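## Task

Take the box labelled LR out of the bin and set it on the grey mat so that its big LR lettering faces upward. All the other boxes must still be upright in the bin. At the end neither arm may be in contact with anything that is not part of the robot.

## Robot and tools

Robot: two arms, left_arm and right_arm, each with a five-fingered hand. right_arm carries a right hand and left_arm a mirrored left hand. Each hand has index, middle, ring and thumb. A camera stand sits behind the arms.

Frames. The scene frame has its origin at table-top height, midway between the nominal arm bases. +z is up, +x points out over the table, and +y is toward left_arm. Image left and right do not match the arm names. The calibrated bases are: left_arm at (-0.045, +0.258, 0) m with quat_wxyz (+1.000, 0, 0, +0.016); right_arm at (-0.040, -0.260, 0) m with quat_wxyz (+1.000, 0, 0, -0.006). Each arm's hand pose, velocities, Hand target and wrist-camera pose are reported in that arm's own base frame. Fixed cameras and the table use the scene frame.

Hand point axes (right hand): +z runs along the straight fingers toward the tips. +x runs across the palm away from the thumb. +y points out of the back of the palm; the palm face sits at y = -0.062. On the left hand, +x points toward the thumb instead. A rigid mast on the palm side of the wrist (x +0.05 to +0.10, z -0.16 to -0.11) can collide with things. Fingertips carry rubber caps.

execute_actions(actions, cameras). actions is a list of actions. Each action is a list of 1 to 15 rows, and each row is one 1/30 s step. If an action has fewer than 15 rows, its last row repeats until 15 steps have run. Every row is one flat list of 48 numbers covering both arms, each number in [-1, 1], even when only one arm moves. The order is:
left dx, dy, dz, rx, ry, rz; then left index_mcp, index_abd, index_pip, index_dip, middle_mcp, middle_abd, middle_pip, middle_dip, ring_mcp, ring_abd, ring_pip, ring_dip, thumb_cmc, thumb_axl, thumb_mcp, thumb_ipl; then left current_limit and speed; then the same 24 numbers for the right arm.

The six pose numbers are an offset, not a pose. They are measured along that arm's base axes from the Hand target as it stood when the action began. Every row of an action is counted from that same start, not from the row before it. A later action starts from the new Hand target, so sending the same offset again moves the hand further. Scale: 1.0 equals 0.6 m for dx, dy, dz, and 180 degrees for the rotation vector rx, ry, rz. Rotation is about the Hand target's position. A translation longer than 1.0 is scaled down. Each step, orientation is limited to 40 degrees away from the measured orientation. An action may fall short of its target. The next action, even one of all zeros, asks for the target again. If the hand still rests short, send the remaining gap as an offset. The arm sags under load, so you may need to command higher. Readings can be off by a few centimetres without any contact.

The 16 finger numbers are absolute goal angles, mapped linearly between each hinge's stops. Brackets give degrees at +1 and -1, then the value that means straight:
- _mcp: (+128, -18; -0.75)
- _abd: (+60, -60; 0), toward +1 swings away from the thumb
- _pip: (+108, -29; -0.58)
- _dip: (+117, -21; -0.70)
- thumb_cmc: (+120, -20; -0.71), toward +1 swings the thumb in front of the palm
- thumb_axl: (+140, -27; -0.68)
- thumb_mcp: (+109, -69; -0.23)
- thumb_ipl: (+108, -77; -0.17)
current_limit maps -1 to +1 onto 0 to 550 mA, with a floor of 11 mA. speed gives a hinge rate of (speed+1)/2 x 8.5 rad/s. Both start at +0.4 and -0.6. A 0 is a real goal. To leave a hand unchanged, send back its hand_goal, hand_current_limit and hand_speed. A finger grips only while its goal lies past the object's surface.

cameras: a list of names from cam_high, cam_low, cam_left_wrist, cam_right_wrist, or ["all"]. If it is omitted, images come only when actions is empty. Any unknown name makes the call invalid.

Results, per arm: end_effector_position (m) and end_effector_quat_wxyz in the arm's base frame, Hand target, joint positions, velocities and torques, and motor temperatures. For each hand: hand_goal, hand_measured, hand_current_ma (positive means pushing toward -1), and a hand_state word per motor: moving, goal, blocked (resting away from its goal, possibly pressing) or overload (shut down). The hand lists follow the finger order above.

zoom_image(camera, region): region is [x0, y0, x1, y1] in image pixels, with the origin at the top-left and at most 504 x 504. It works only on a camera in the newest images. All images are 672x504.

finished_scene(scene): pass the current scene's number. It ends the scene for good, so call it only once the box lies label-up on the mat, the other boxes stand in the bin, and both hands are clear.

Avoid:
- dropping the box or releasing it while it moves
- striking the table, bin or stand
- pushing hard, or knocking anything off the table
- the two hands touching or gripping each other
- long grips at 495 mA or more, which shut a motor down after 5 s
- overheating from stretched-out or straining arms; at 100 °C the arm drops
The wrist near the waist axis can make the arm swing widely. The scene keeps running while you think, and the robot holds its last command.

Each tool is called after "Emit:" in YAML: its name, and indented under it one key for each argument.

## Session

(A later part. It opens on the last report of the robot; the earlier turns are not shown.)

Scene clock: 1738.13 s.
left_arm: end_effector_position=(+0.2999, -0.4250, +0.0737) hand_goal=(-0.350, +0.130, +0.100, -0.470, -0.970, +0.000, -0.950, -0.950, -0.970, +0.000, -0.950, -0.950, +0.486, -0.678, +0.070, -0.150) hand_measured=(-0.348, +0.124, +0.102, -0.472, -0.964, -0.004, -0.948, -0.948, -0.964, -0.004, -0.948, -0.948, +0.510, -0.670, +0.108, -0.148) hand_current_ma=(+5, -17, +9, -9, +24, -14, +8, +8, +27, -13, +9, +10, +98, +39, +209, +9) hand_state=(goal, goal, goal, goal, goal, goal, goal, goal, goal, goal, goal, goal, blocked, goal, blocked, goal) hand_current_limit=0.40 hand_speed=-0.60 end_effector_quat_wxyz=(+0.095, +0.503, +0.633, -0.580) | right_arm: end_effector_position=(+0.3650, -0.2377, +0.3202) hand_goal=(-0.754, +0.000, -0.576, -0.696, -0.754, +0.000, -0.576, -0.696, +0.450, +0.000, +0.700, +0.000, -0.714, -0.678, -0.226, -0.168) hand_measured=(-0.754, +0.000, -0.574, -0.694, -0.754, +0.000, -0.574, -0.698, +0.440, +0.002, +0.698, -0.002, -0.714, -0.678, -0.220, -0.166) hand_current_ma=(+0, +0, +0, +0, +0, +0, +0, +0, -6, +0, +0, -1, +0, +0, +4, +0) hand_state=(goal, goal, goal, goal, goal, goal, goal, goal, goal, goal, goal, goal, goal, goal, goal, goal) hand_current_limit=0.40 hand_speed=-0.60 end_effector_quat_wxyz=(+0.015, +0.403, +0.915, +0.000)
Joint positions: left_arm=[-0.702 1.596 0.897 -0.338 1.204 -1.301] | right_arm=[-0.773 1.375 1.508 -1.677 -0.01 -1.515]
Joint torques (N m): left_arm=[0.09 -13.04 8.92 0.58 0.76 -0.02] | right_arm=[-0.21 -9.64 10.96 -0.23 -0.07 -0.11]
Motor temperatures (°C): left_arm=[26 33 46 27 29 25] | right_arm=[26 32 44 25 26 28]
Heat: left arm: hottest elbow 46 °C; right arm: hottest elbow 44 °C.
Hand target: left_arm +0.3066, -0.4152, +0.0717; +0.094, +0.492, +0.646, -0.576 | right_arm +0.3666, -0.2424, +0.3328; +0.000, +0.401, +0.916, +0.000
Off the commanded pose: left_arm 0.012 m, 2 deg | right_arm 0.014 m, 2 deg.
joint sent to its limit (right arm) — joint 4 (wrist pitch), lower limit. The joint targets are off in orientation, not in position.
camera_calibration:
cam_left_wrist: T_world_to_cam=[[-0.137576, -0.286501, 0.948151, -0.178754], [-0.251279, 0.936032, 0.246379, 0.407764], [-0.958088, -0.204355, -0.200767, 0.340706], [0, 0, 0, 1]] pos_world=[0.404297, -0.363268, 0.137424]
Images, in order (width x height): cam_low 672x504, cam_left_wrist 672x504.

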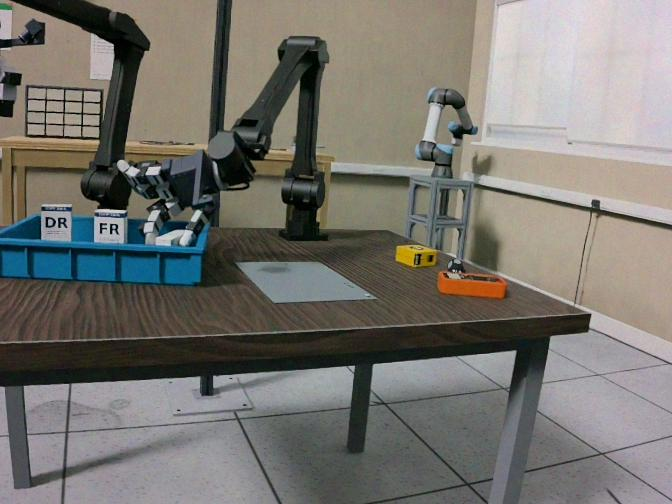

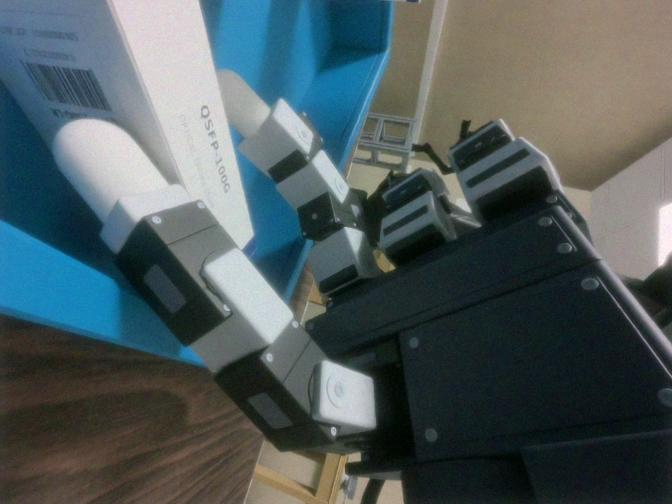

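Emit:
execute_actions:
  actions:
    - [[-0.008,-0.013,0.003,0,0,0,-0.35,0.13,0.18,-0.47,-0.97,0,-0.95,-0.95,-0.97,0,-0.95,-0.95,0.486,-0.678,0.15,-0.15,0.4,-0.85,0,0,0,0,0,0,-0.754,0,-0.576,-0.696,-0.754,0,-0.576,-0.696,0.45,0,0.7,0,-0.714,-0.678,-0.226,-0.168,0.4,-0.6]]
    - [[0,0,0,0,0,0,-0.35,0.13,0.25,-0.47,-0.97,0,-0.95,-0.95,-0.97,0,-0.95,-0.95,0.486,-0.678,0.19,-0.15,0.4,-0.85,0,0,0,0,0,0,-0.754,0,-0.576,-0.696,-0.754,0,-0.576,-0.696,0.45,0,0.7,0,-0.714,-0.678,-0.226,-0.168,0.4,-0.6]]
    - [[0,0,0,0,0,0,-0.34,0.13,0.31,-0.47,-0.97,0,-0.95,-0.95,-0.97,0,-0.95,-0.95,0.486,-0.678,0.23,-0.15,0.4,-0.85,0,0,0,0,0,0,-0.754,0,-0.576,-0.696,-0.754,0,-0.576,-0.696,0.45,0,0.7,0,-0.714,-0.678,-0.226,-0.168,0.4,-0.6]]
  cameras: ["cam_low","cam_left_wrist","cam_high"]

Emit:
zoom_image:
  camera: "cam_low"
  region: [110, 160, 230, 280]

Emit:
zoom_image:
  camera: "cam_left_wrist"
  region: [0, 0, 300, 300]

Scene clock: 1761.10 s.
left_arm: end_effector_position=(+0.3010, -0.4238, +0.0714) hand_goal=(-0.340, +0.130, +0.310, -0.470, -0.970, +0.000, -0.950, -0.950, -0.970, +0.000, -0.950, -0.950, +0.486, -0.678, +0.230, -0.150) hand_measured=(-0.352, +0.124, +0.274, -0.476, -0.964, -0.004, -0.948, -0.948, -0.964, -0.004, -0.948, -0.948, +0.498, -0.676, +0.202, -0.154) hand_current_ma=(-49, -17, -154, -19, +24, -14, +8, +8, +27, -13, +9, +10, +52, +11, -152, -21) hand_state=(goal, goal, blocked, goal, goal, goal, goal, goal, goal, goal, goal, goal, goal, goal, blocked, goal) hand_current_limit=0.40 hand_speed=-0.85 end_effector_quat_wxyz=(+0.091, +0.494, +0.645, -0.576) | right_arm: end_effector_position=(+0.3650, -0.2377, +0.3202) hand_goal=(-0.754, +0.000, -0.576, -0.696, -0.754, +0.000, -0.576, -0.696, +0.450, +0.000, +0.700, +0.000, -0.714, -0.678, -0.226, -0.168) hand_measured=(-0.754, +0.000, -0.574, -0.694, -0.754, +0.000, -0.574, -0.698, +0.440, +0.002, +0.698, -0.002, -0.714, -0.678, -0.220, -0.166) hand_current_ma=(+0, +0, +0, +0, +0, +0, +0, +0, -6, +0, +0, -1, +0, +0, +4, +0) hand_state=(goal, goal, goal, goal, goal, goal, goal, goal, goal, goal, goal, goal, goal, goal, goal, goal) hand_current_limit=0.40 hand_speed=-0.60 end_effector_quat_wxyz=(+0.015, +0.403, +0.915, +0.000)
Joint positions: left_arm=[-0.703 1.596 0.896 -0.326 1.187 -1.338] | right_arm=[-0.773 1.375 1.508 -1.677 -0.01 -1.515]
Joint torques (N m): left_arm=[-1.44 -13.22 8.69 1.74 0.99 -0.1] | right_arm=[-0.21 -9.76 10.97 -0.23 -0.08 -0.1]
Heat: left arm: hottest elbow 46 °C; right arm: hottest elbow 44 °C.
Hand target: left_arm +0.3018, -0.4230, +0.0733; +0.094, +0.492, +0.646, -0.576 | right_arm +0.3666, -0.2424, +0.3328; +0.000, +0.401, +0.916, +0.000
Off the commanded pose: left_arm 0.002 m, 0 deg | right_arm 0.014 m, 2 deg.
joint sent to its limit (right arm) — joint 4 (wrist pitch), lower limit. The joint targets are off in orientation, not in position.
camera_calibration:
cam_left_wrist: T_world_to_cam=[[-0.119598, -0.308448, 0.943693, -0.190416], [-0.265474, 0.92584, 0.268968, 0.405824], [-0.956671, -0.218358, -0.192614, 0.334666], [0, 0, 0, 1]] pos_world=[0.405128, -0.361385, 0.135002]
Images, in order (width x height): cam_high 672x504, cam_low 672x504, cam_left_wrist 672x504.

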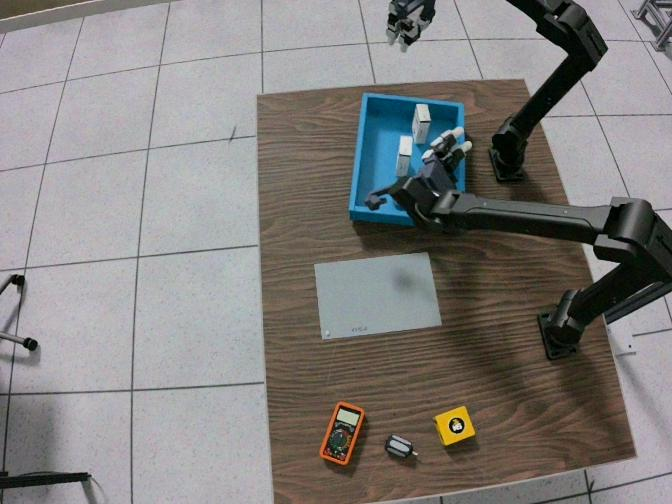

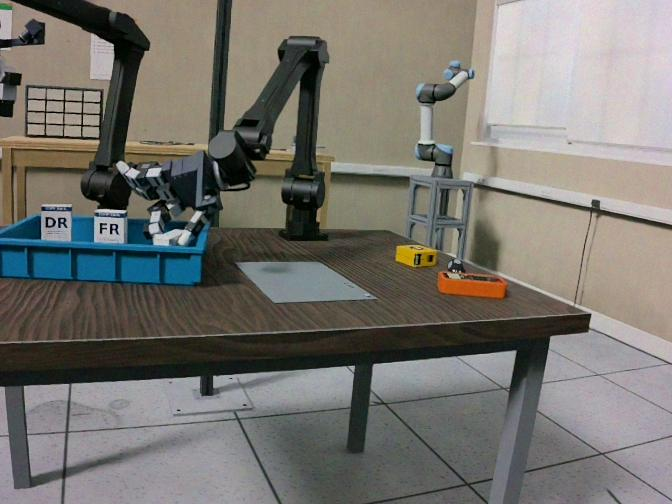

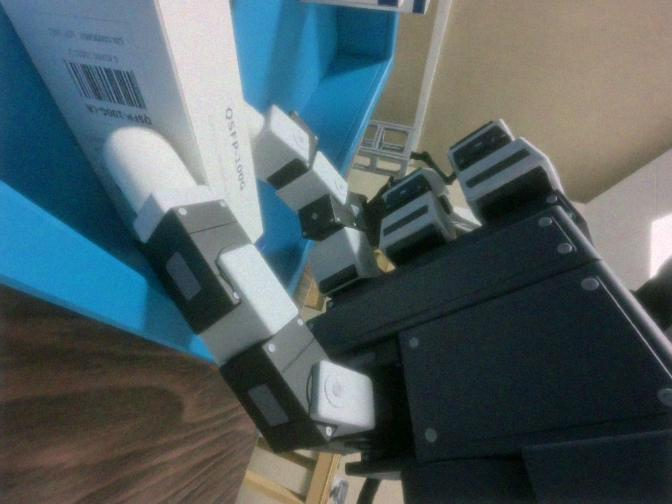

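Scaled by 4.200.

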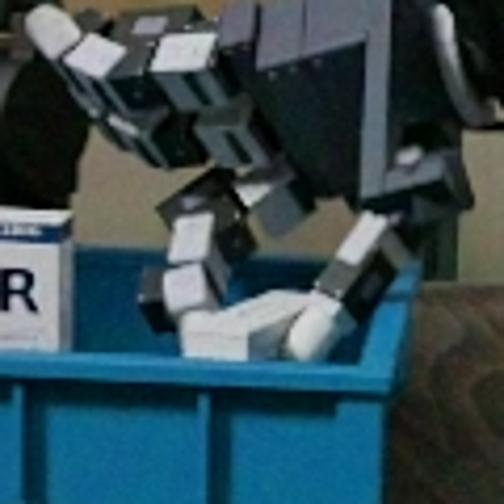

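Scaled by 1.680.

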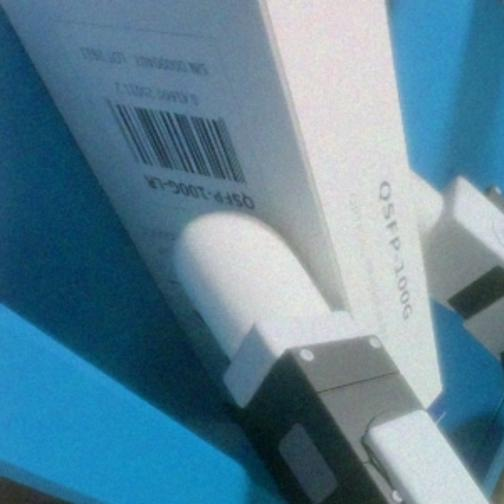

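Emit:
execute_actions:
  actions:
    - [[0,0,0,0,0,0,-0.34,0.13,0.37,-0.47,-0.97,0,-0.95,-0.95,-0.97,0,-0.95,-0.95,0.486,-0.678,0.28,-0.15,0.4,-0.85,0,0,0,0,0,0,-0.754,0,-0.576,-0.696,-0.754,0,-0.576,-0.696,0.45,0,0.7,0,-0.714,-0.678,-0.226,-0.168,0.4,-0.6]]
    - [[0,0,0,0,0,0,-0.34,0.13,0.43,-0.47,-0.97,0,-0.95,-0.95,-0.97,0,-0.95,-0.95,0.486,-0.678,0.33,-0.15,0.4,-0.85,0,0,0,0,0,0,-0.754,0,-0.576,-0.696,-0.754,0,-0.576,-0.696,0.45,0,0.7,0,-0.714,-0.678,-0.226,-0.168,0.4,-0.6]]
  cameras: ["cam_low","cam_left_wrist"]

Emit:
zoom_image:
  camera: "cam_low"
  region: [110, 160, 230, 280]

Emit:
zoom_image:
  camera: "cam_left_wrist"
  region: [0, 0, 300, 300]

Scene clock: 1773.37 s.
left_arm: end_effector_position=(+0.3011, -0.4236, +0.0712) hand_goal=(-0.340, +0.130, +0.430, -0.470, -0.970, +0.000, -0.950, -0.950, -0.970, +0.000, -0.950, -0.950, +0.486, -0.678, +0.330, -0.150) hand_measured=(-0.378, +0.124, +0.322, -0.486, -0.964, -0.004, -0.948, -0.948, -0.964, -0.004, -0.948, -0.948, +0.498, -0.678, +0.216, -0.162) hand_current_ma=(-168, -17, -385, -65, +24, -14, +8, +8, +27, -13, +9, +10, +47, +4, -385, -60) hand_state=(blocked, goal, blocked, goal, goal, goal, goal, goal, goal, goal, goal, goal, goal, goal, blocked, goal) hand_current_limit=0.40 hand_speed=-0.85 end_effector_quat_wxyz=(+0.091, +0.494, +0.645, -0.576) | right_arm: end_effector_position=(+0.3650, -0.2377, +0.3202) hand_goal=(-0.754, +0.000, -0.576, -0.696, -0.754, +0.000, -0.576, -0.696, +0.450, +0.000, +0.700, +0.000, -0.714, -0.678, -0.226, -0.168) hand_measured=(-0.754, +0.000, -0.574, -0.694, -0.754, +0.000, -0.574, -0.698, +0.440, +0.002, +0.698, -0.002, -0.714, -0.678, -0.220, -0.166) hand_current_ma=(+0, +0, +0, +0, +0, +0, +0, +0, -6, +0, +0, -1, +0, +0, +4, +0) hand_state=(goal, goal, goal, goal, goal, goal, goal, goal, goal, goal, goal, goal, goal, goal, goal, goal) hand_current_limit=0.40 hand_speed=-0.60 end_effector_quat_wxyz=(+0.015, +0.403, +0.915, +0.000)
Joint positions: left_arm=[-0.703 1.596 0.896 -0.326 1.186 -1.34] | right_arm=[-0.773 1.375 1.508 -1.677 -0.01 -1.515]
Joint torques (N m): left_arm=[-1.44 -13.27 8.69 1.78 1.04 -0.09] | right_arm=[-0.15 -9.64 10.93 -0.24 -0.07 -0.1]
Heat: left arm: hottest elbow 46 °C; right arm: hottest elbow 44 °C.
Hand target: left_arm +0.3018, -0.4230, +0.0733; +0.094, +0.492, +0.646, -0.576 | right_arm +0.3666, -0.2424, +0.3328; +0.000, +0.401, +0.916, +0.000
Off the commanded pose: left_arm 0.002 m, 0 deg | right_arm 0.014 m, 2 deg.
joint sent to its limit (right arm) — joint 4 (wrist pitch), lower limit. The joint targets are off in orientation, not in position.
camera_calibration:
cam_left_wrist: T_world_to_cam=[[-0.118293, -0.310164, 0.943295, -0.191259], [-0.26629, 0.925077, 0.27078, 0.405506], [-0.956607, -0.219159, -0.192024, 0.334278], [0, 0, 0, 1]] pos_world=[0.40513, -0.361186, 0.1348]
Images, in order (width x height): cam_low 672x504, cam_left_wrist 672x504.

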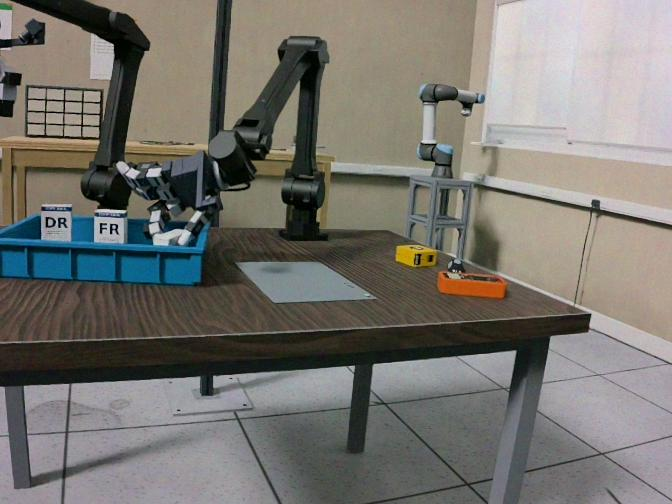

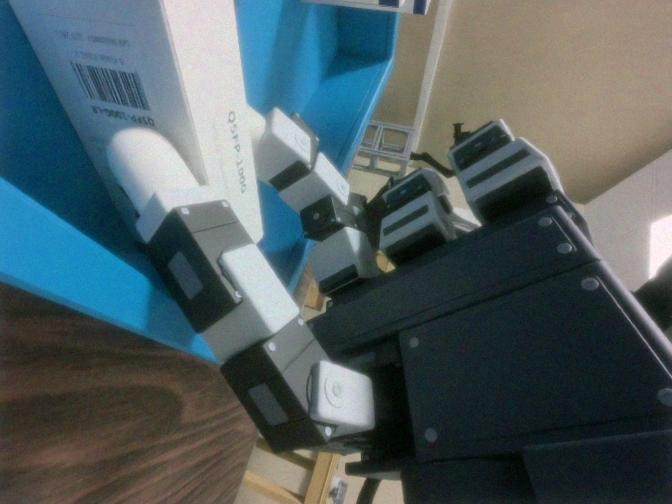

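Scaled by 4.200.

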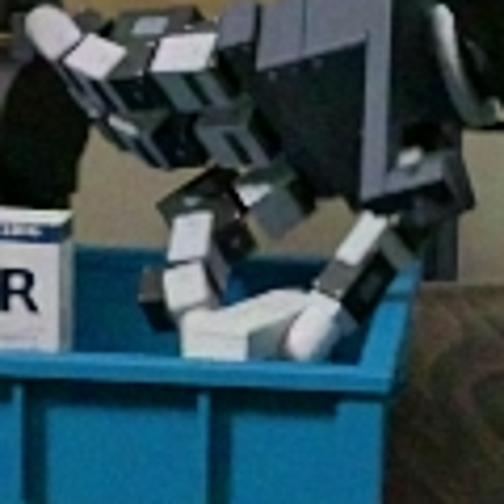

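Scaled by 1.680.

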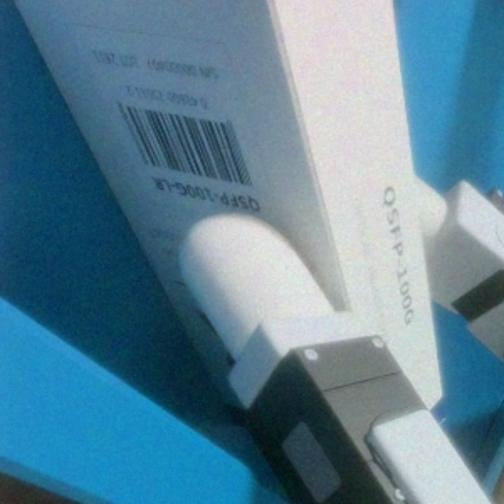

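Emit:
execute_actions:
  actions:
    - [[0,-0.002,0.06,0,0,0,-0.34,0.13,0.43,-0.47,-0.97,0,-0.95,-0.95,-0.97,0,-0.95,-0.95,0.486,-0.678,0.33,-0.15,0.4,-0.85,0,0,0,0,0,0,-0.754,0,-0.576,-0.696,-0.754,0,-0.576,-0.696,0.45,0,0.7,0,-0.714,-0.678,-0.226,-0.168,0.4,-0.6]]
    - [[0,0,0.03,0,0,0,-0.34,0.13,0.43,-0.47,-0.97,0,-0.95,-0.95,-0.97,0,-0.95,-0.95,0.486,-0.678,0.33,-0.15,0.4,-0.85,0,0,0,0,0,0,-0.754,0,-0.576,-0.696,-0.754,0,-0.576,-0.696,0.45,0,0.7,0,-0.714,-0.678,-0.226,-0.168,0.4,-0.6]]
  cameras: ["cam_low","cam_left_wrist"]

Emit:
zoom_image:
  camera: "cam_low"
  region: [110, 130, 250, 280]

Emit:
zoom_image:
  camera: "cam_left_wrist"
  region: [0, 0, 300, 300]

Scene clock: 1783.37 s.
left_arm: end_effector_position=(+0.2854, -0.4096, +0.0966) hand_goal=(-0.340, +0.130, +0.430, -0.470, -0.970, +0.000, -0.950, -0.950, -0.970, +0.000, -0.950, -0.950, +0.486, -0.678, +0.330, -0.150) hand_measured=(-0.378, +0.126, +0.330, -0.486, -0.964, -0.004, -0.948, -0.948, -0.964, -0.004, -0.948, -0.948, +0.472, -0.684, +0.218, -0.162) hand_current_ma=(-176, -15, -385, -68, +26, -14, +8, +8, +28, -13, +9, +10, -54, -30, -385, -69) hand_state=(blocked, goal, blocked, goal, goal, goal, goal, goal, goal, goal, goal, goal, goal, goal, blocked, goal) hand_current_limit=0.40 hand_speed=-0.85 end_effector_quat_wxyz=(+0.069, +0.480, +0.660, -0.574) | right_arm: end_effector_position=(+0.3650, -0.2377, +0.3202) hand_goal=(-0.754, +0.000, -0.576, -0.696, -0.754, +0.000, -0.576, -0.696, +0.450, +0.000, +0.700, +0.000, -0.714, -0.678, -0.226, -0.168) hand_measured=(-0.754, +0.000, -0.574, -0.694, -0.754, +0.000, -0.574, -0.698, +0.440, +0.002, +0.698, -0.002, -0.714, -0.678, -0.220, -0.166) hand_current_ma=(+0, +0, +0, +0, +0, +0, +0, +0, -6, +0, +0, -1, +0, +0, +4, +0) hand_state=(goal, goal, goal, goal, goal, goal, goal, goal, goal, goal, goal, goal, goal, goal, goal, goal) hand_current_limit=0.40 hand_speed=-0.60 end_effector_quat_wxyz=(+0.015, +0.403, +0.915, +0.000)
Joint positions: left_arm=[-0.703 1.513 0.899 -0.454 1.182 -1.358] | right_arm=[-0.773 1.375 1.508 -1.677 -0.01 -1.515]
Joint torques (N m): left_arm=[-1.55 -13.27 14.64 0.88 1.17 0.01] | right_arm=[-0.21 -9.76 10.96 -0.24 -0.07 -0.1]
Heat: left arm: hottest elbow 46 °C; right arm: hottest elbow 44 °C.
Hand target: left_arm +0.3019, -0.4240, +0.1273; +0.094, +0.492, +0.646, -0.576 | right_arm +0.3666, -0.2424, +0.3328; +0.000, +0.401, +0.916, +0.000
Off the commanded pose: left_arm 0.038 m, 4 deg | right_arm 0.014 m, 2 deg.
joint sent to its limit (right arm) — joint 4 (wrist pitch), lower limit. The joint targets are off in orientation, not in position.
camera_calibration:
cam_left_wrist: T_world_to_cam=[[-0.0736851, -0.346914, 0.934998, -0.239701], [-0.260465, 0.9117, 0.317743, 0.36981], [-0.962667, -0.220121, -0.157538, 0.325256], [0, 0, 0, 1]] pos_world=[0.391774, -0.348716, 0.157856]
Images, in order (width x height): cam_low 672x504, cam_left_wrist 672x504.

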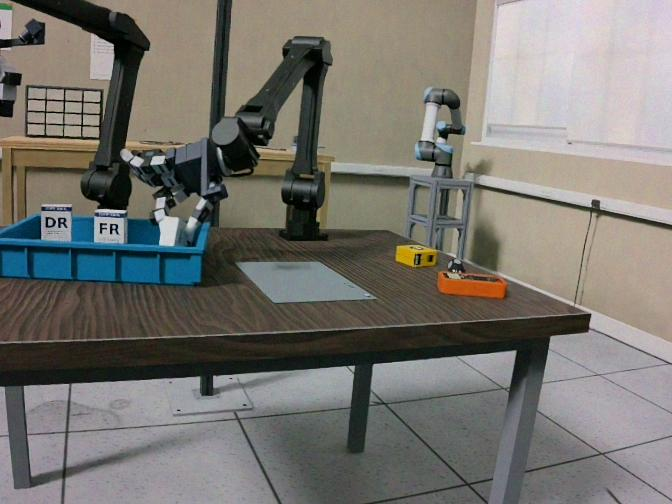

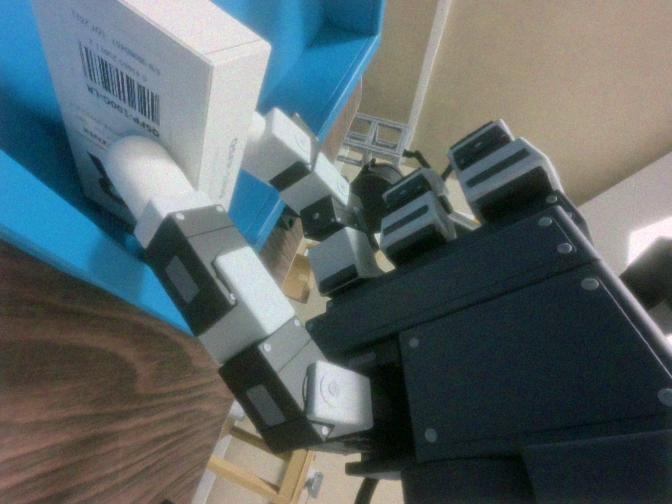

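Scaled by 3.360.

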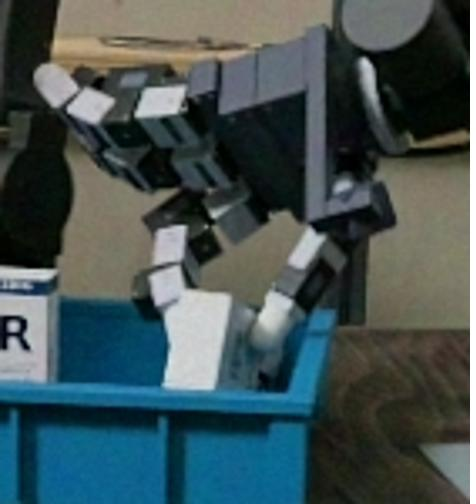

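Scaled by 1.680.

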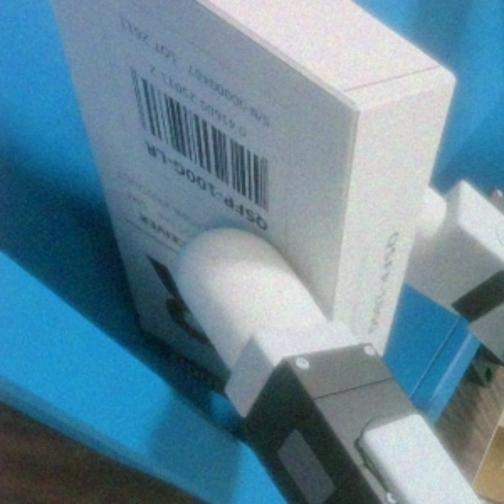

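Emit:
execute_actions:
  actions:
    - [[0.0,-0.012,0.04,0,0,0,-0.34,0.13,0.43,-0.47,-0.97,0,-0.95,-0.95,-0.97,0,-0.95,-0.95,0.486,-0.678,0.33,-0.15,0.4,-0.85,0,0,0,0,0,0,-0.754,0,-0.576,-0.696,-0.754,0,-0.576,-0.696,0.45,0,0.7,0,-0.714,-0.678,-0.226,-0.168,0.4,-0.6]]
  cameras: ["cam_low","cam_left_wrist","cam_high"]

Emit:
zoom_image:
  camera: "cam_low"
  region: [110, 130, 250, 280]

Emit:
zoom_image:
  camera: "cam_high"
  region: [350, 90, 500, 240]

Scene clock: 1795.57 s.
left_arm: end_effector_position=(+0.2937, -0.4178, +0.1271) hand_goal=(-0.340, +0.130, +0.430, -0.470, -0.970, +0.000, -0.950, -0.950, -0.970, +0.000, -0.950, -0.950, +0.486, -0.678, +0.330, -0.150) hand_measured=(-0.378, +0.126, +0.332, -0.486, -0.964, -0.004, -0.948, -0.948, -0.964, -0.004, -0.948, -0.948, +0.472, -0.684, +0.218, -0.162) hand_current_ma=(-176, -15, -385, -68, +26, -14, +8, +8, +28, -13, +9, +10, -59, -32, -385, -70) hand_state=(blocked, goal, blocked, goal, goal, goal, goal, goal, goal, goal, goal, goal, goal, goal, blocked, goal) hand_current_limit=0.40 hand_speed=-0.85 end_effector_quat_wxyz=(+0.079, +0.481, +0.658, -0.574) | right_arm: end_effector_position=(+0.3650, -0.2377, +0.3202) hand_goal=(-0.754, +0.000, -0.576, -0.696, -0.754, +0.000, -0.576, -0.696, +0.450, +0.000, +0.700, +0.000, -0.714, -0.678, -0.226, -0.168) hand_measured=(-0.754, +0.000, -0.574, -0.694, -0.754, +0.000, -0.574, -0.698, +0.440, +0.002, +0.698, -0.002, -0.714, -0.678, -0.220, -0.166) hand_current_ma=(+0, +0, +0, +0, +0, +0, +0, +0, -6, +0, +0, -1, +0, +0, +4, +0) hand_state=(goal, goal, goal, goal, goal, goal, goal, goal, goal, goal, goal, goal, goal, goal, goal, goal) hand_current_limit=0.40 hand_speed=-0.60 end_effector_quat_wxyz=(+0.015, +0.403, +0.915, +0.000)
Joint positions: left_arm=[-0.707 1.482 0.95 -0.494 1.176 -1.383] | right_arm=[-0.773 1.375 1.508 -1.677 -0.01 -1.515]
Joint torques (N m): left_arm=[-2.26 -12.63 14.38 0.95 1.11 -0.03] | right_arm=[-0.15 -9.7 10.96 -0.23 -0.07 -0.11]
Heat: left arm: hottest elbow 46 °C; right arm: hottest elbow 44 °C.
Hand target: left_arm +0.3019, -0.4313, +0.1515; +0.094, +0.492, +0.646, -0.576 | right_arm +0.3666, -0.2424, +0.3328; +0.000, +0.401, +0.916, +0.000
Off the commanded pose: left_arm 0.029 m, 2 deg | right_arm 0.014 m, 2 deg.
joint sent to its limit (right arm) — joint 4 (wrist pitch), lower limit. The joint targets are off in orientation, not in position.
camera_calibration:
cam_left_wrist: T_world_to_cam=[[-0.0849983, -0.335858, 0.93807, -0.262901], [-0.272017, 0.913534, 0.302427, 0.375819], [-0.958531, -0.229465, -0.169008, 0.33258], [0, 0, 0, 1]] pos_world=[0.398671, -0.355306, 0.18917]
Images, in order (width x height): cam_high 672x504, cam_low 672x504, cam_left_wrist 672x504.

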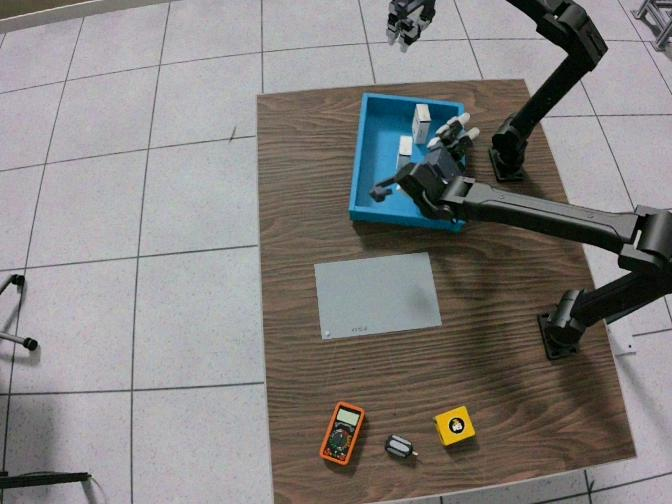

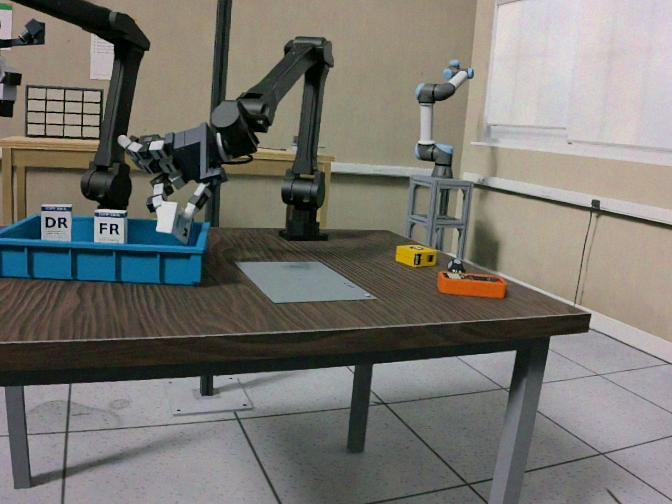

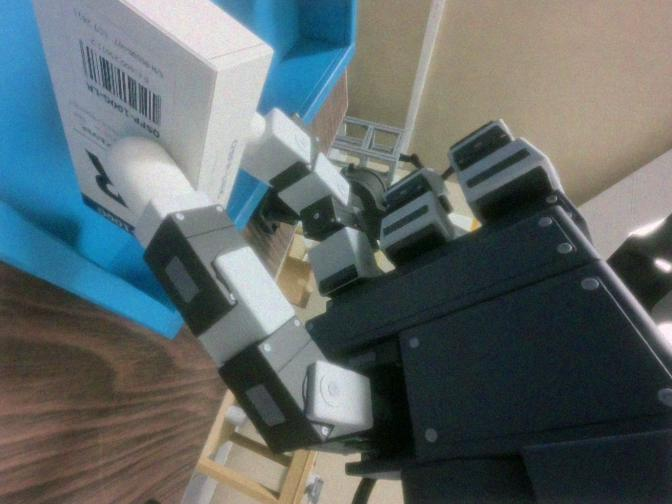

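Scaled by 3.360.

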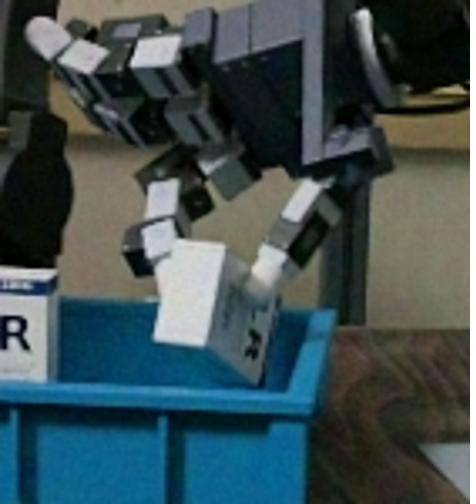

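Scaled by 3.360.

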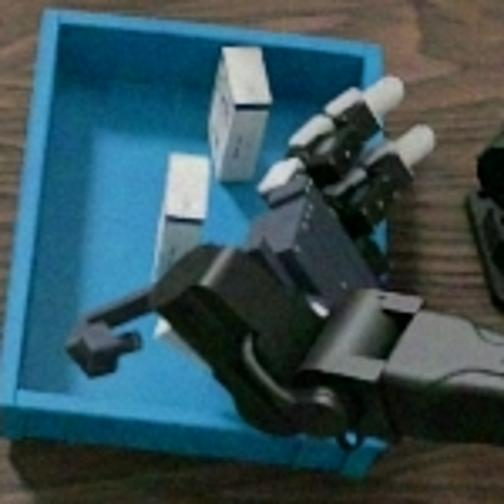

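Emit:
execute_actions:
  actions:
    - [[0.005,0.0,0.08,0,0,0,-0.34,0.13,0.43,-0.47,-0.97,0,-0.95,-0.95,-0.97,0,-0.95,-0.95,0.486,-0.678,0.33,-0.15,0.4,-0.85,0,0,0,0,0,0,-0.754,0,-0.576,-0.696,-0.754,0,-0.576,-0.696,0.45,0,0.7,0,-0.714,-0.678,-0.226,-0.168,0.4,-0.6]]
    - [[0.0,0.0,0.1,0,0,0,-0.34,0.13,0.43,-0.47,-0.97,0,-0.95,-0.95,-0.97,0,-0.95,-0.95,0.486,-0.678,0.33,-0.15,0.4,-0.85,0,0,0,0,0,0,-0.754,0,-0.576,-0.696,-0.754,0,-0.576,-0.696,0.45,0,0.7,0,-0.714,-0.678,-0.226,-0.168,0.4,-0.6]]
    - [[0.0,0.0,0.08,0,0,0,-0.34,0.13,0.43,-0.47,-0.97,0,-0.95,-0.95,-0.97,0,-0.95,-0.95,0.486,-0.678,0.33,-0.15,0.4,-0.85,0,0,0,0,0,0,-0.754,0,-0.576,-0.696,-0.754,0,-0.576,-0.696,0.45,0,0.7,0,-0.714,-0.678,-0.226,-0.168,0.4,-0.6]]
  cameras: ["cam_low","cam_left_wrist","cam_high"]

Emit:
zoom_image:
  camera: "cam_low"
  region: [110, 80, 250, 230]

Emit:
zoom_image:
  camera: "cam_left_wrist"
  region: [0, 0, 320, 320]

Scene clock: 1819.03 s.
left_arm: end_effector_position=(+0.2995, -0.4227, +0.2791) hand_goal=(-0.340, +0.130, +0.430, -0.470, -0.970, +0.000, -0.950, -0.950, -0.970, +0.000, -0.950, -0.950, +0.486, -0.678, +0.330, -0.150) hand_measured=(-0.378, +0.128, +0.334, -0.488, -0.962, -0.004, -0.948, -0.948, -0.962, -0.004, -0.948, -0.948, +0.468, -0.686, +0.218, -0.164) hand_current_ma=(-176, -9, -385, -69, +30, -13, +8, +8, +31, -12, +9, +10, -72, -40, -385, -73) hand_state=(blocked, goal, blocked, goal, goal, goal, goal, goal, goal, goal, goal, goal, goal, goal, blocked, goal) hand_current_limit=0.40 hand_speed=-0.85 end_effector_quat_wxyz=(+0.073, +0.476, +0.662, -0.574) | right_arm: end_effector_position=(+0.3650, -0.2377, +0.3202) hand_goal=(-0.754, +0.000, -0.576, -0.696, -0.754, +0.000, -0.576, -0.696, +0.450, +0.000, +0.700, +0.000, -0.714, -0.678, -0.226, -0.168) hand_measured=(-0.754, +0.000, -0.574, -0.694, -0.754, +0.000, -0.574, -0.698, +0.440, +0.002, +0.698, -0.002, -0.714, -0.678, -0.220, -0.166) hand_current_ma=(+0, +0, +0, +0, +0, +0, +0, +0, -6, +0, +0, -1, +0, +0, +4, +0) hand_state=(goal, goal, goal, goal, goal, goal, goal, goal, goal, goal, goal, goal, goal, goal, goal, goal) hand_current_limit=0.40 hand_speed=-0.60 end_effector_quat_wxyz=(+0.015, +0.403, +0.915, +0.000)
Joint positions: left_arm=[-0.707 1.377 1.268 -0.926 1.176 -1.392] | right_arm=[-0.773 1.375 1.508 -1.677 -0.01 -1.515]
Joint torques (N m): left_arm=[-1.96 -11.93 15.97 0.94 1.21 0.14] | right_arm=[-0.21 -9.64 10.95 -0.25 -0.06 -0.1]
Heat: left arm: hottest elbow 50 °C; right arm: hottest elbow 44 °C.
Hand target: left_arm +0.3049, -0.4313, +0.3074; +0.094, +0.492, +0.646, -0.576 | right_arm +0.3666, -0.2424, +0.3328; +0.000, +0.401, +0.916, +0.000
Off the commanded pose: left_arm 0.030 m, 3 deg | right_arm 0.014 m, 2 deg.
joint sent to its limit (right arm) — joint 4 (wrist pitch), lower limit. The joint targets are off in orientation, not in position.
camera_calibration:
cam_left_wrist: T_world_to_cam=[[-0.070233, -0.346093, 0.935568, -0.414682], [-0.270326, 0.909392, 0.316117, 0.32991], [-0.960204, -0.230707, -0.157427, 0.35943], [0, 0, 0, 1]] pos_world=[0.405185, -0.360613, 0.340257]
Images, in order (width x height): cam_high 672x504, cam_low 672x504, cam_left_wrist 672x504.

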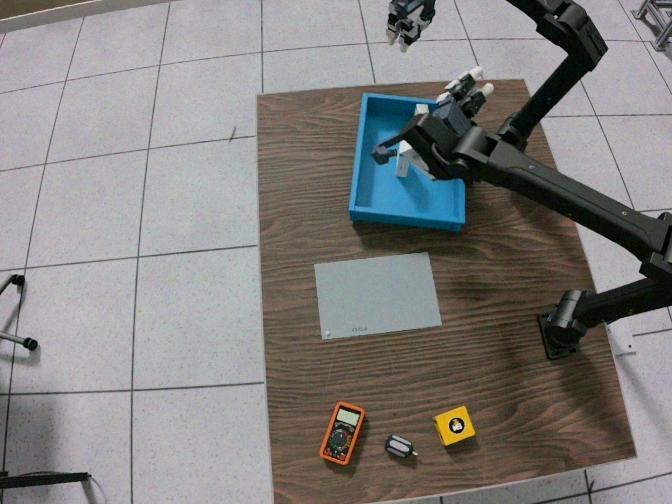

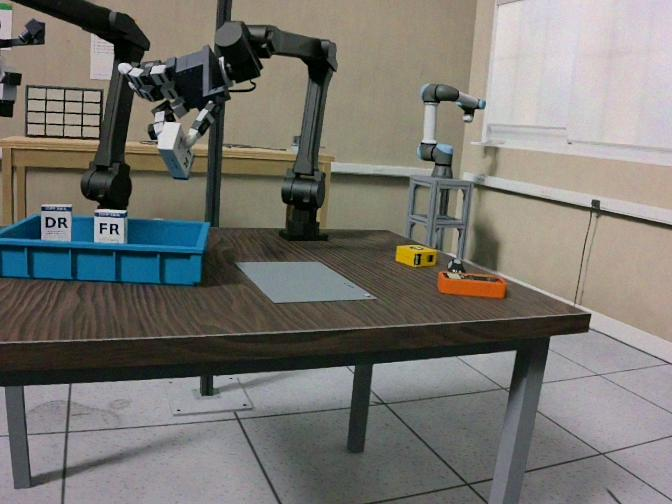

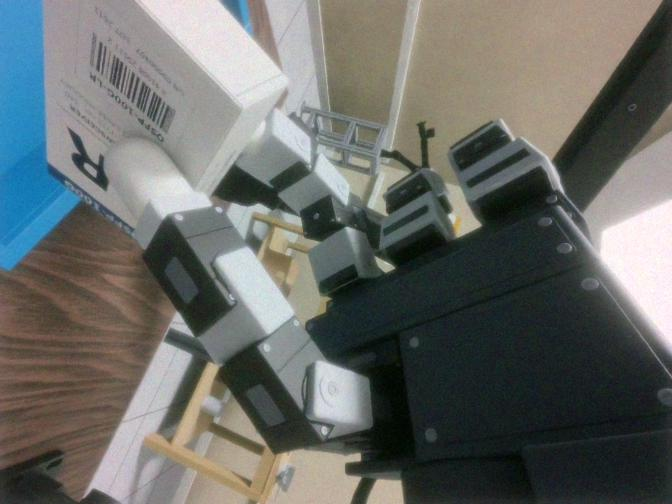

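Scaled by 3.360.

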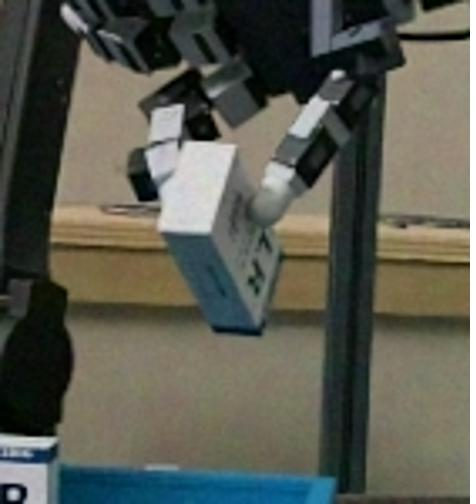

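Scaled by 1.575.

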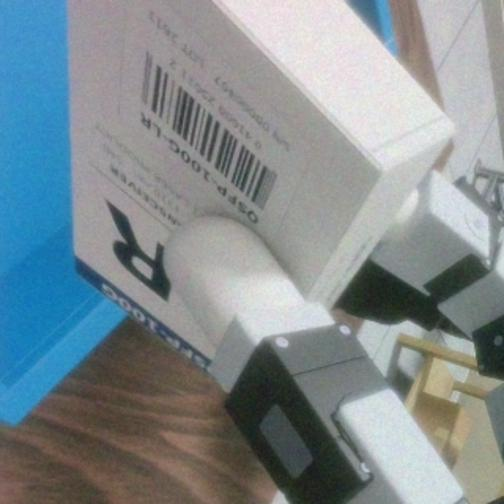

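Emit:
execute_actions:
  actions:
    - [[0.02,0.1,0.02,0,0,0,-0.34,0.13,0.43,-0.47,-0.97,0,-0.95,-0.95,-0.97,0,-0.95,-0.95,0.486,-0.678,0.33,-0.15,0.4,-0.85,0,0,0,0,0,0,-0.754,0,-0.576,-0.696,-0.754,0,-0.576,-0.696,0.45,0,0.7,0,-0.714,-0.678,-0.226,-0.168,0.4,-0.6]]
    - [[0.05,0.15,0,0,0,0.041,-0.34,0.13,0.43,-0.47,-0.97,0,-0.95,-0.95,-0.97,0,-0.95,-0.95,0.486,-0.678,0.33,-0.15,0.4,-0.85,0,0,0,0,0,0,-0.754,0,-0.576,-0.696,-0.754,0,-0.576,-0.696,0.45,0,0.7,0,-0.714,-0.678,-0.226,-0.168,0.4,-0.6]]
    - [[0.07,0.16,0,0,0,0.061,-0.34,0.13,0.43,-0.47,-0.97,0,-0.95,-0.95,-0.97,0,-0.95,-0.95,0.486,-0.678,0.33,-0.15,0.4,-0.85,0,0,0,0,0,0,-0.754,0,-0.576,-0.696,-0.754,0,-0.576,-0.696,0.45,0,0.7,0,-0.714,-0.678,-0.226,-0.168,0.4,-0.6]]
    - [[0.08,0.155,0,0,0,0.061,-0.34,0.13,0.43,-0.47,-0.97,0,-0.95,-0.95,-0.97,0,-0.95,-0.95,0.486,-0.678,0.33,-0.15,0.4,-0.85,0,0,0,0,0,0,-0.754,0,-0.576,-0.696,-0.754,0,-0.576,-0.696,0.45,0,0.7,0,-0.714,-0.678,-0.226,-0.168,0.4,-0.6]]
  cameras: ["cam_low","cam_left_wrist","cam_high"]

Emit:
zoom_image:
  camera: "cam_low"
  region: [200, 60, 400, 310]

Emit:
zoom_image:
  camera: "cam_left_wrist"
  region: [0, 0, 320, 320]

Scene clock: 1925.43 s.
left_arm: end_effector_position=(+0.4264, -0.0921, +0.2964) hand_goal=(-0.340, +0.130, +0.430, -0.470, -0.970, +0.000, -0.950, -0.950, -0.970, +0.000, -0.950, -0.950, +0.486, -0.678, +0.330, -0.150) hand_measured=(-0.390, +0.130, +0.344, -0.488, -0.960, -0.004, -0.948, -0.948, -0.962, -0.004, -0.948, -0.948, +0.466, -0.688, +0.228, -0.166) hand_current_ma=(-233, +0, -385, -71, +38, -11, +8, +8, +36, -10, +9, +10, -85, -51, -385, -85) hand_state=(blocked, goal, blocked, goal, goal, goal, goal, goal, goal, goal, goal, goal, blocked, goal, blocked, goal) hand_current_limit=0.40 hand_speed=-0.85 end_effector_quat_wxyz=(+0.232, +0.282, +0.767, -0.528) | right_arm: end_effector_position=(+0.3650, -0.2377, +0.3202) hand_goal=(-0.754, +0.000, -0.576, -0.696, -0.754, +0.000, -0.576, -0.696, +0.450, +0.000, +0.700, +0.000, -0.714, -0.678, -0.226, -0.168) hand_measured=(-0.754, +0.000, -0.574, -0.694, -0.754, +0.000, -0.574, -0.698, +0.440, +0.002, +0.698, -0.002, -0.714, -0.678, -0.220, -0.166) hand_current_ma=(+0, +0, +0, +0, +0, +0, +0, +0, -6, +0, +0, -1, +0, +0, +4, +0) hand_state=(goal, goal, goal, goal, goal, goal, goal, goal, goal, goal, goal, goal, goal, goal, goal, goal) hand_current_limit=0.40 hand_speed=-0.60 end_effector_quat_wxyz=(+0.015, +0.403, +0.915, +0.000)
Joint positions: left_arm=[0.115 1.356 1.317 -1.684 1.226 -0.643] | right_arm=[-0.773 1.375 1.508 -1.677 -0.01 -1.515]
Joint torques (N m): left_arm=[-1.26 -9.88 14.87 0.14 1.45 0.15] | right_arm=[-0.15 -9.7 10.93 -0.25 -0.08 -0.1]
Motor temperatures (°C): left_arm=[26 34 55 27 30 25] | right_arm=[26 33 44 25 25 28]
Heat: left arm: hottest elbow 55 °C; right arm: hottest elbow 44 °C.
Hand target: left_arm +0.4369, -0.0923, +0.3195; +0.237, +0.312, +0.750, -0.533 | right_arm +0.3666, -0.2424, +0.3328; +0.000, +0.401, +0.916, +0.000
Off the commanded pose: left_arm 0.025 m, 4 deg | right_arm 0.014 m, 2 deg.
joint sent to its limit (left arm) — joint 4 (wrist pitch), lower limit. The joint targets are off in orientation, not in position.
joint sent to its limit (right arm) — joint 4 (wrist pitch), lower limit. The joint targets are off in orientation, not in position.
camera_calibration:
cam_left_wrist: T_world_to_cam=[[0.107687, -0.335585, 0.935834, -0.382593], [-0.712023, 0.630913, 0.308175, 0.223146], [-0.693849, -0.699522, -0.171003, 0.407524], [0, 0, 0, 1]] pos_world=[0.482845, 0.0158936, 0.358963]
Images, in order (width x height): cam_high 672x504, cam_low 672x504, cam_left_wrist 672x504.

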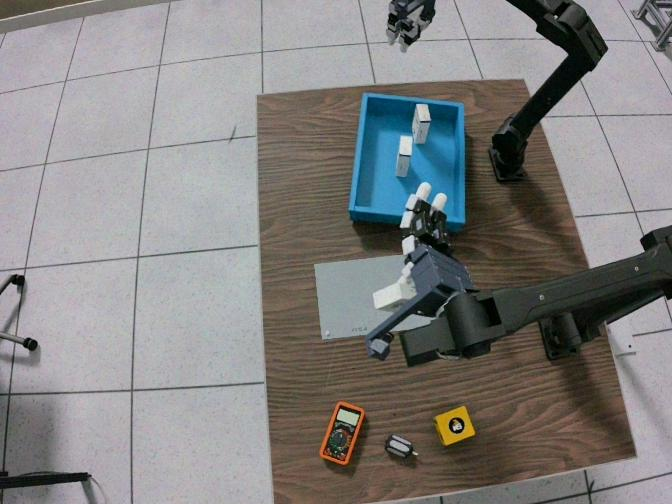

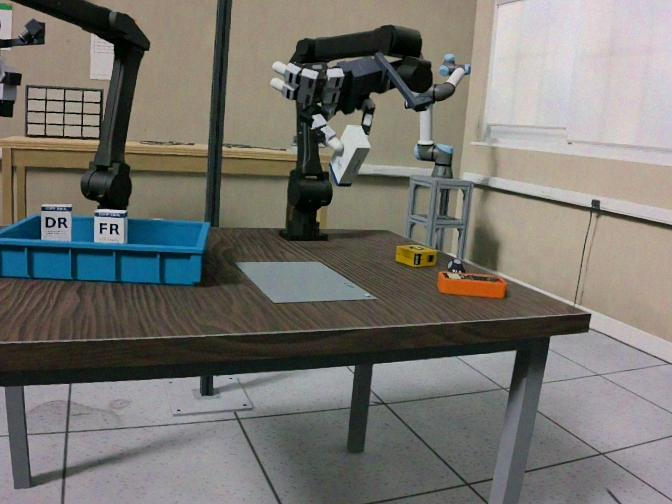

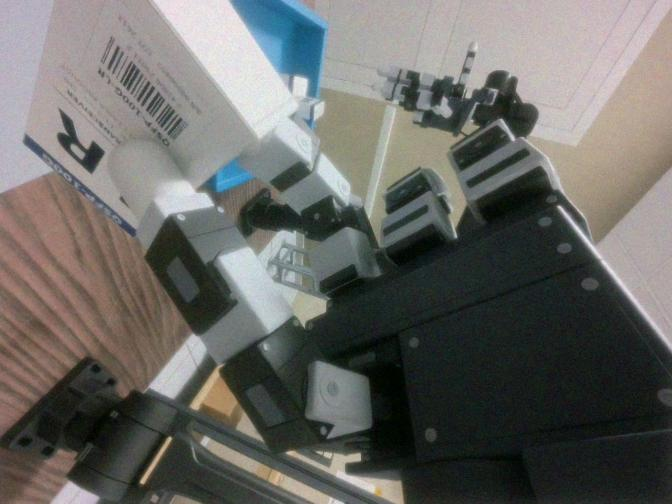

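Scaled by 2.016.

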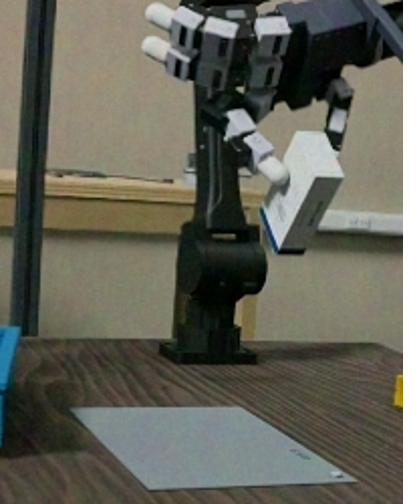

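Scaled by 1.575.

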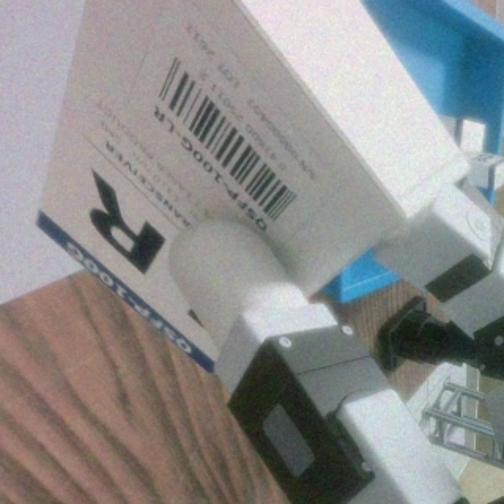

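Emit:
execute_actions:
  actions:
    - [[0.0,0.0,-0.12,0,0,0,-0.34,0.13,0.43,-0.47,-0.97,0,-0.95,-0.95,-0.97,0,-0.95,-0.95,0.486,-0.678,0.33,-0.15,0.4,-0.85,0,0,0,0,0,0,-0.754,0,-0.576,-0.696,-0.754,0,-0.576,-0.696,0.45,0,0.7,0,-0.714,-0.678,-0.226,-0.168,0.4,-0.6]]
    - [[0.0,0.0,-0.12,0,0,0,-0.34,0.13,0.43,-0.47,-0.97,0,-0.95,-0.95,-0.97,0,-0.95,-0.95,0.486,-0.678,0.33,-0.15,0.4,-0.85,0,0,0,0,0,0,-0.754,0,-0.576,-0.696,-0.754,0,-0.576,-0.696,0.45,0,0.7,0,-0.714,-0.678,-0.226,-0.168,0.4,-0.6]]
  cameras: ["cam_low","cam_left_wrist","cam_high"]

Emit:
zoom_image:
  camera: "cam_low"
  region: [220, 130, 400, 310]

Emit:
zoom_image:
  camera: "cam_high"
  region: [300, 180, 480, 360]

Scene clock: 1937.90 s.
left_arm: end_effector_position=(+0.4266, -0.0959, +0.1603) hand_goal=(-0.340, +0.130, +0.430, -0.470, -0.970, +0.000, -0.950, -0.950, -0.970, +0.000, -0.950, -0.950, +0.486, -0.678, +0.330, -0.150) hand_measured=(-0.390, +0.130, +0.344, -0.488, -0.962, -0.004, -0.948, -0.948, -0.962, -0.004, -0.948, -0.948, +0.464, -0.688, +0.228, -0.166) hand_current_ma=(-233, -1, -385, -71, +31, -10, +8, +8, +31, -10, +9, +10, -88, -52, -385, -85) hand_state=(blocked, goal, blocked, goal, goal, goal, goal, goal, goal, goal, goal, goal, blocked, goal, blocked, goal) hand_current_limit=0.40 hand_speed=-0.85 end_effector_quat_wxyz=(+0.216, +0.302, +0.754, -0.542) | right_arm: end_effector_position=(+0.3650, -0.2377, +0.3202) hand_goal=(-0.754, +0.000, -0.576, -0.696, -0.754, +0.000, -0.576, -0.696, +0.450, +0.000, +0.700, +0.000, -0.714, -0.678, -0.226, -0.168) hand_measured=(-0.754, +0.000, -0.574, -0.694, -0.754, +0.000, -0.574, -0.698, +0.440, +0.002, +0.698, -0.002, -0.714, -0.678, -0.220, -0.166) hand_current_ma=(+0, +0, +0, +0, +0, +0, +0, +0, -6, +0, +0, -1, +0, +0, +4, +0) hand_state=(goal, goal, goal, goal, goal, goal, goal, goal, goal, goal, goal, goal, goal, goal, goal, goal) hand_current_limit=0.40 hand_speed=-0.60 end_effector_quat_wxyz=(+0.015, +0.403, +0.915, +0.000)
Joint positions: left_arm=[0.115 1.499 1.083 -1.49 1.227 -0.456] | right_arm=[-0.773 1.375 1.508 -1.677 -0.01 -1.515]
Joint torques (N m): left_arm=[-0.97 -12.45 11.08 0.5 1.44 0.04] | right_arm=[-0.21 -9.7 10.95 -0.24 -0.07 -0.1]
Motor temperatures (°C): left_arm=[26 33 57 27 31 25] | right_arm=[26 33 44 25 25 28]
Heat: left arm: hottest elbow 57 °C; right arm: hottest elbow 44 °C.
Hand target: left_arm +0.4368, -0.0923, +0.1754; +0.237, +0.312, +0.750, -0.533 | right_arm +0.3666, -0.2424, +0.3328; +0.000, +0.401, +0.916, +0.000
Off the commanded pose: left_arm 0.019 m, 3 deg | right_arm 0.014 m, 2 deg.
joint sent to its limit (right arm) — joint 4 (wrist pitch), lower limit. The joint targets are off in orientation, not in position.
camera_calibration:
cam_left_wrist: T_world_to_cam=[[0.0932362, -0.325573, 0.940909, -0.250196], [-0.670574, 0.67801, 0.301053, 0.255587], [-0.73596, -0.659018, -0.155105, 0.401077], [0, 0, 0, 1]] pos_world=[0.489894, 0.00956921, 0.220675]
Images, in order (width x height): cam_high 672x504, cam_low 672x504, cam_left_wrist 672x504.

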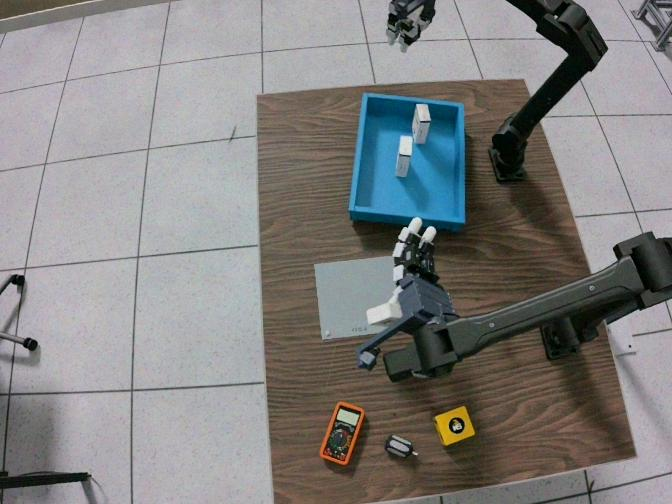

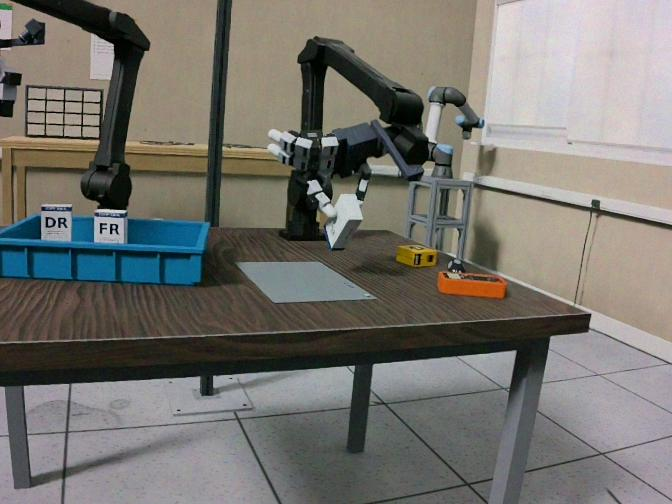

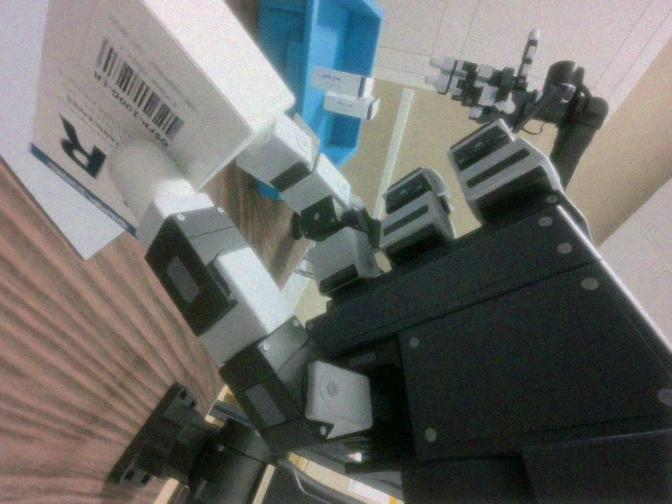

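Scaled by 2.800.

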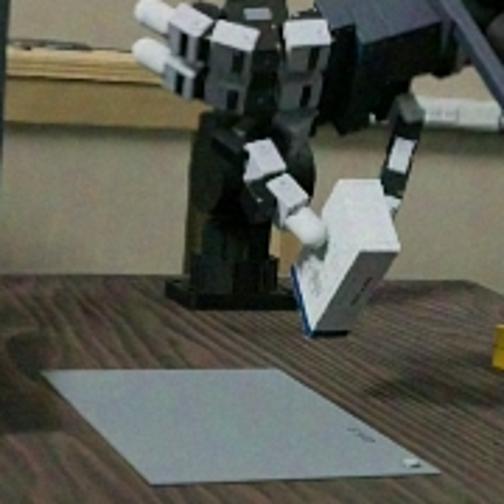

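Scaled by 2.800.

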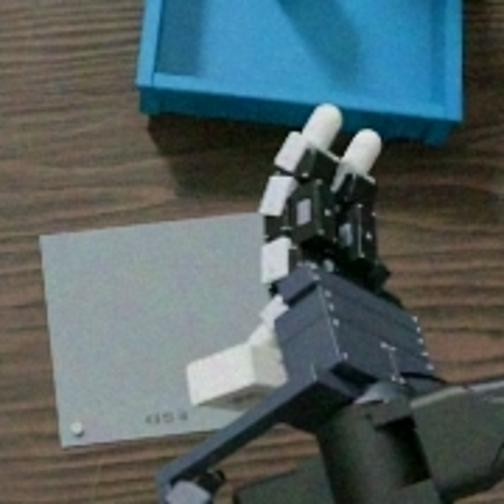

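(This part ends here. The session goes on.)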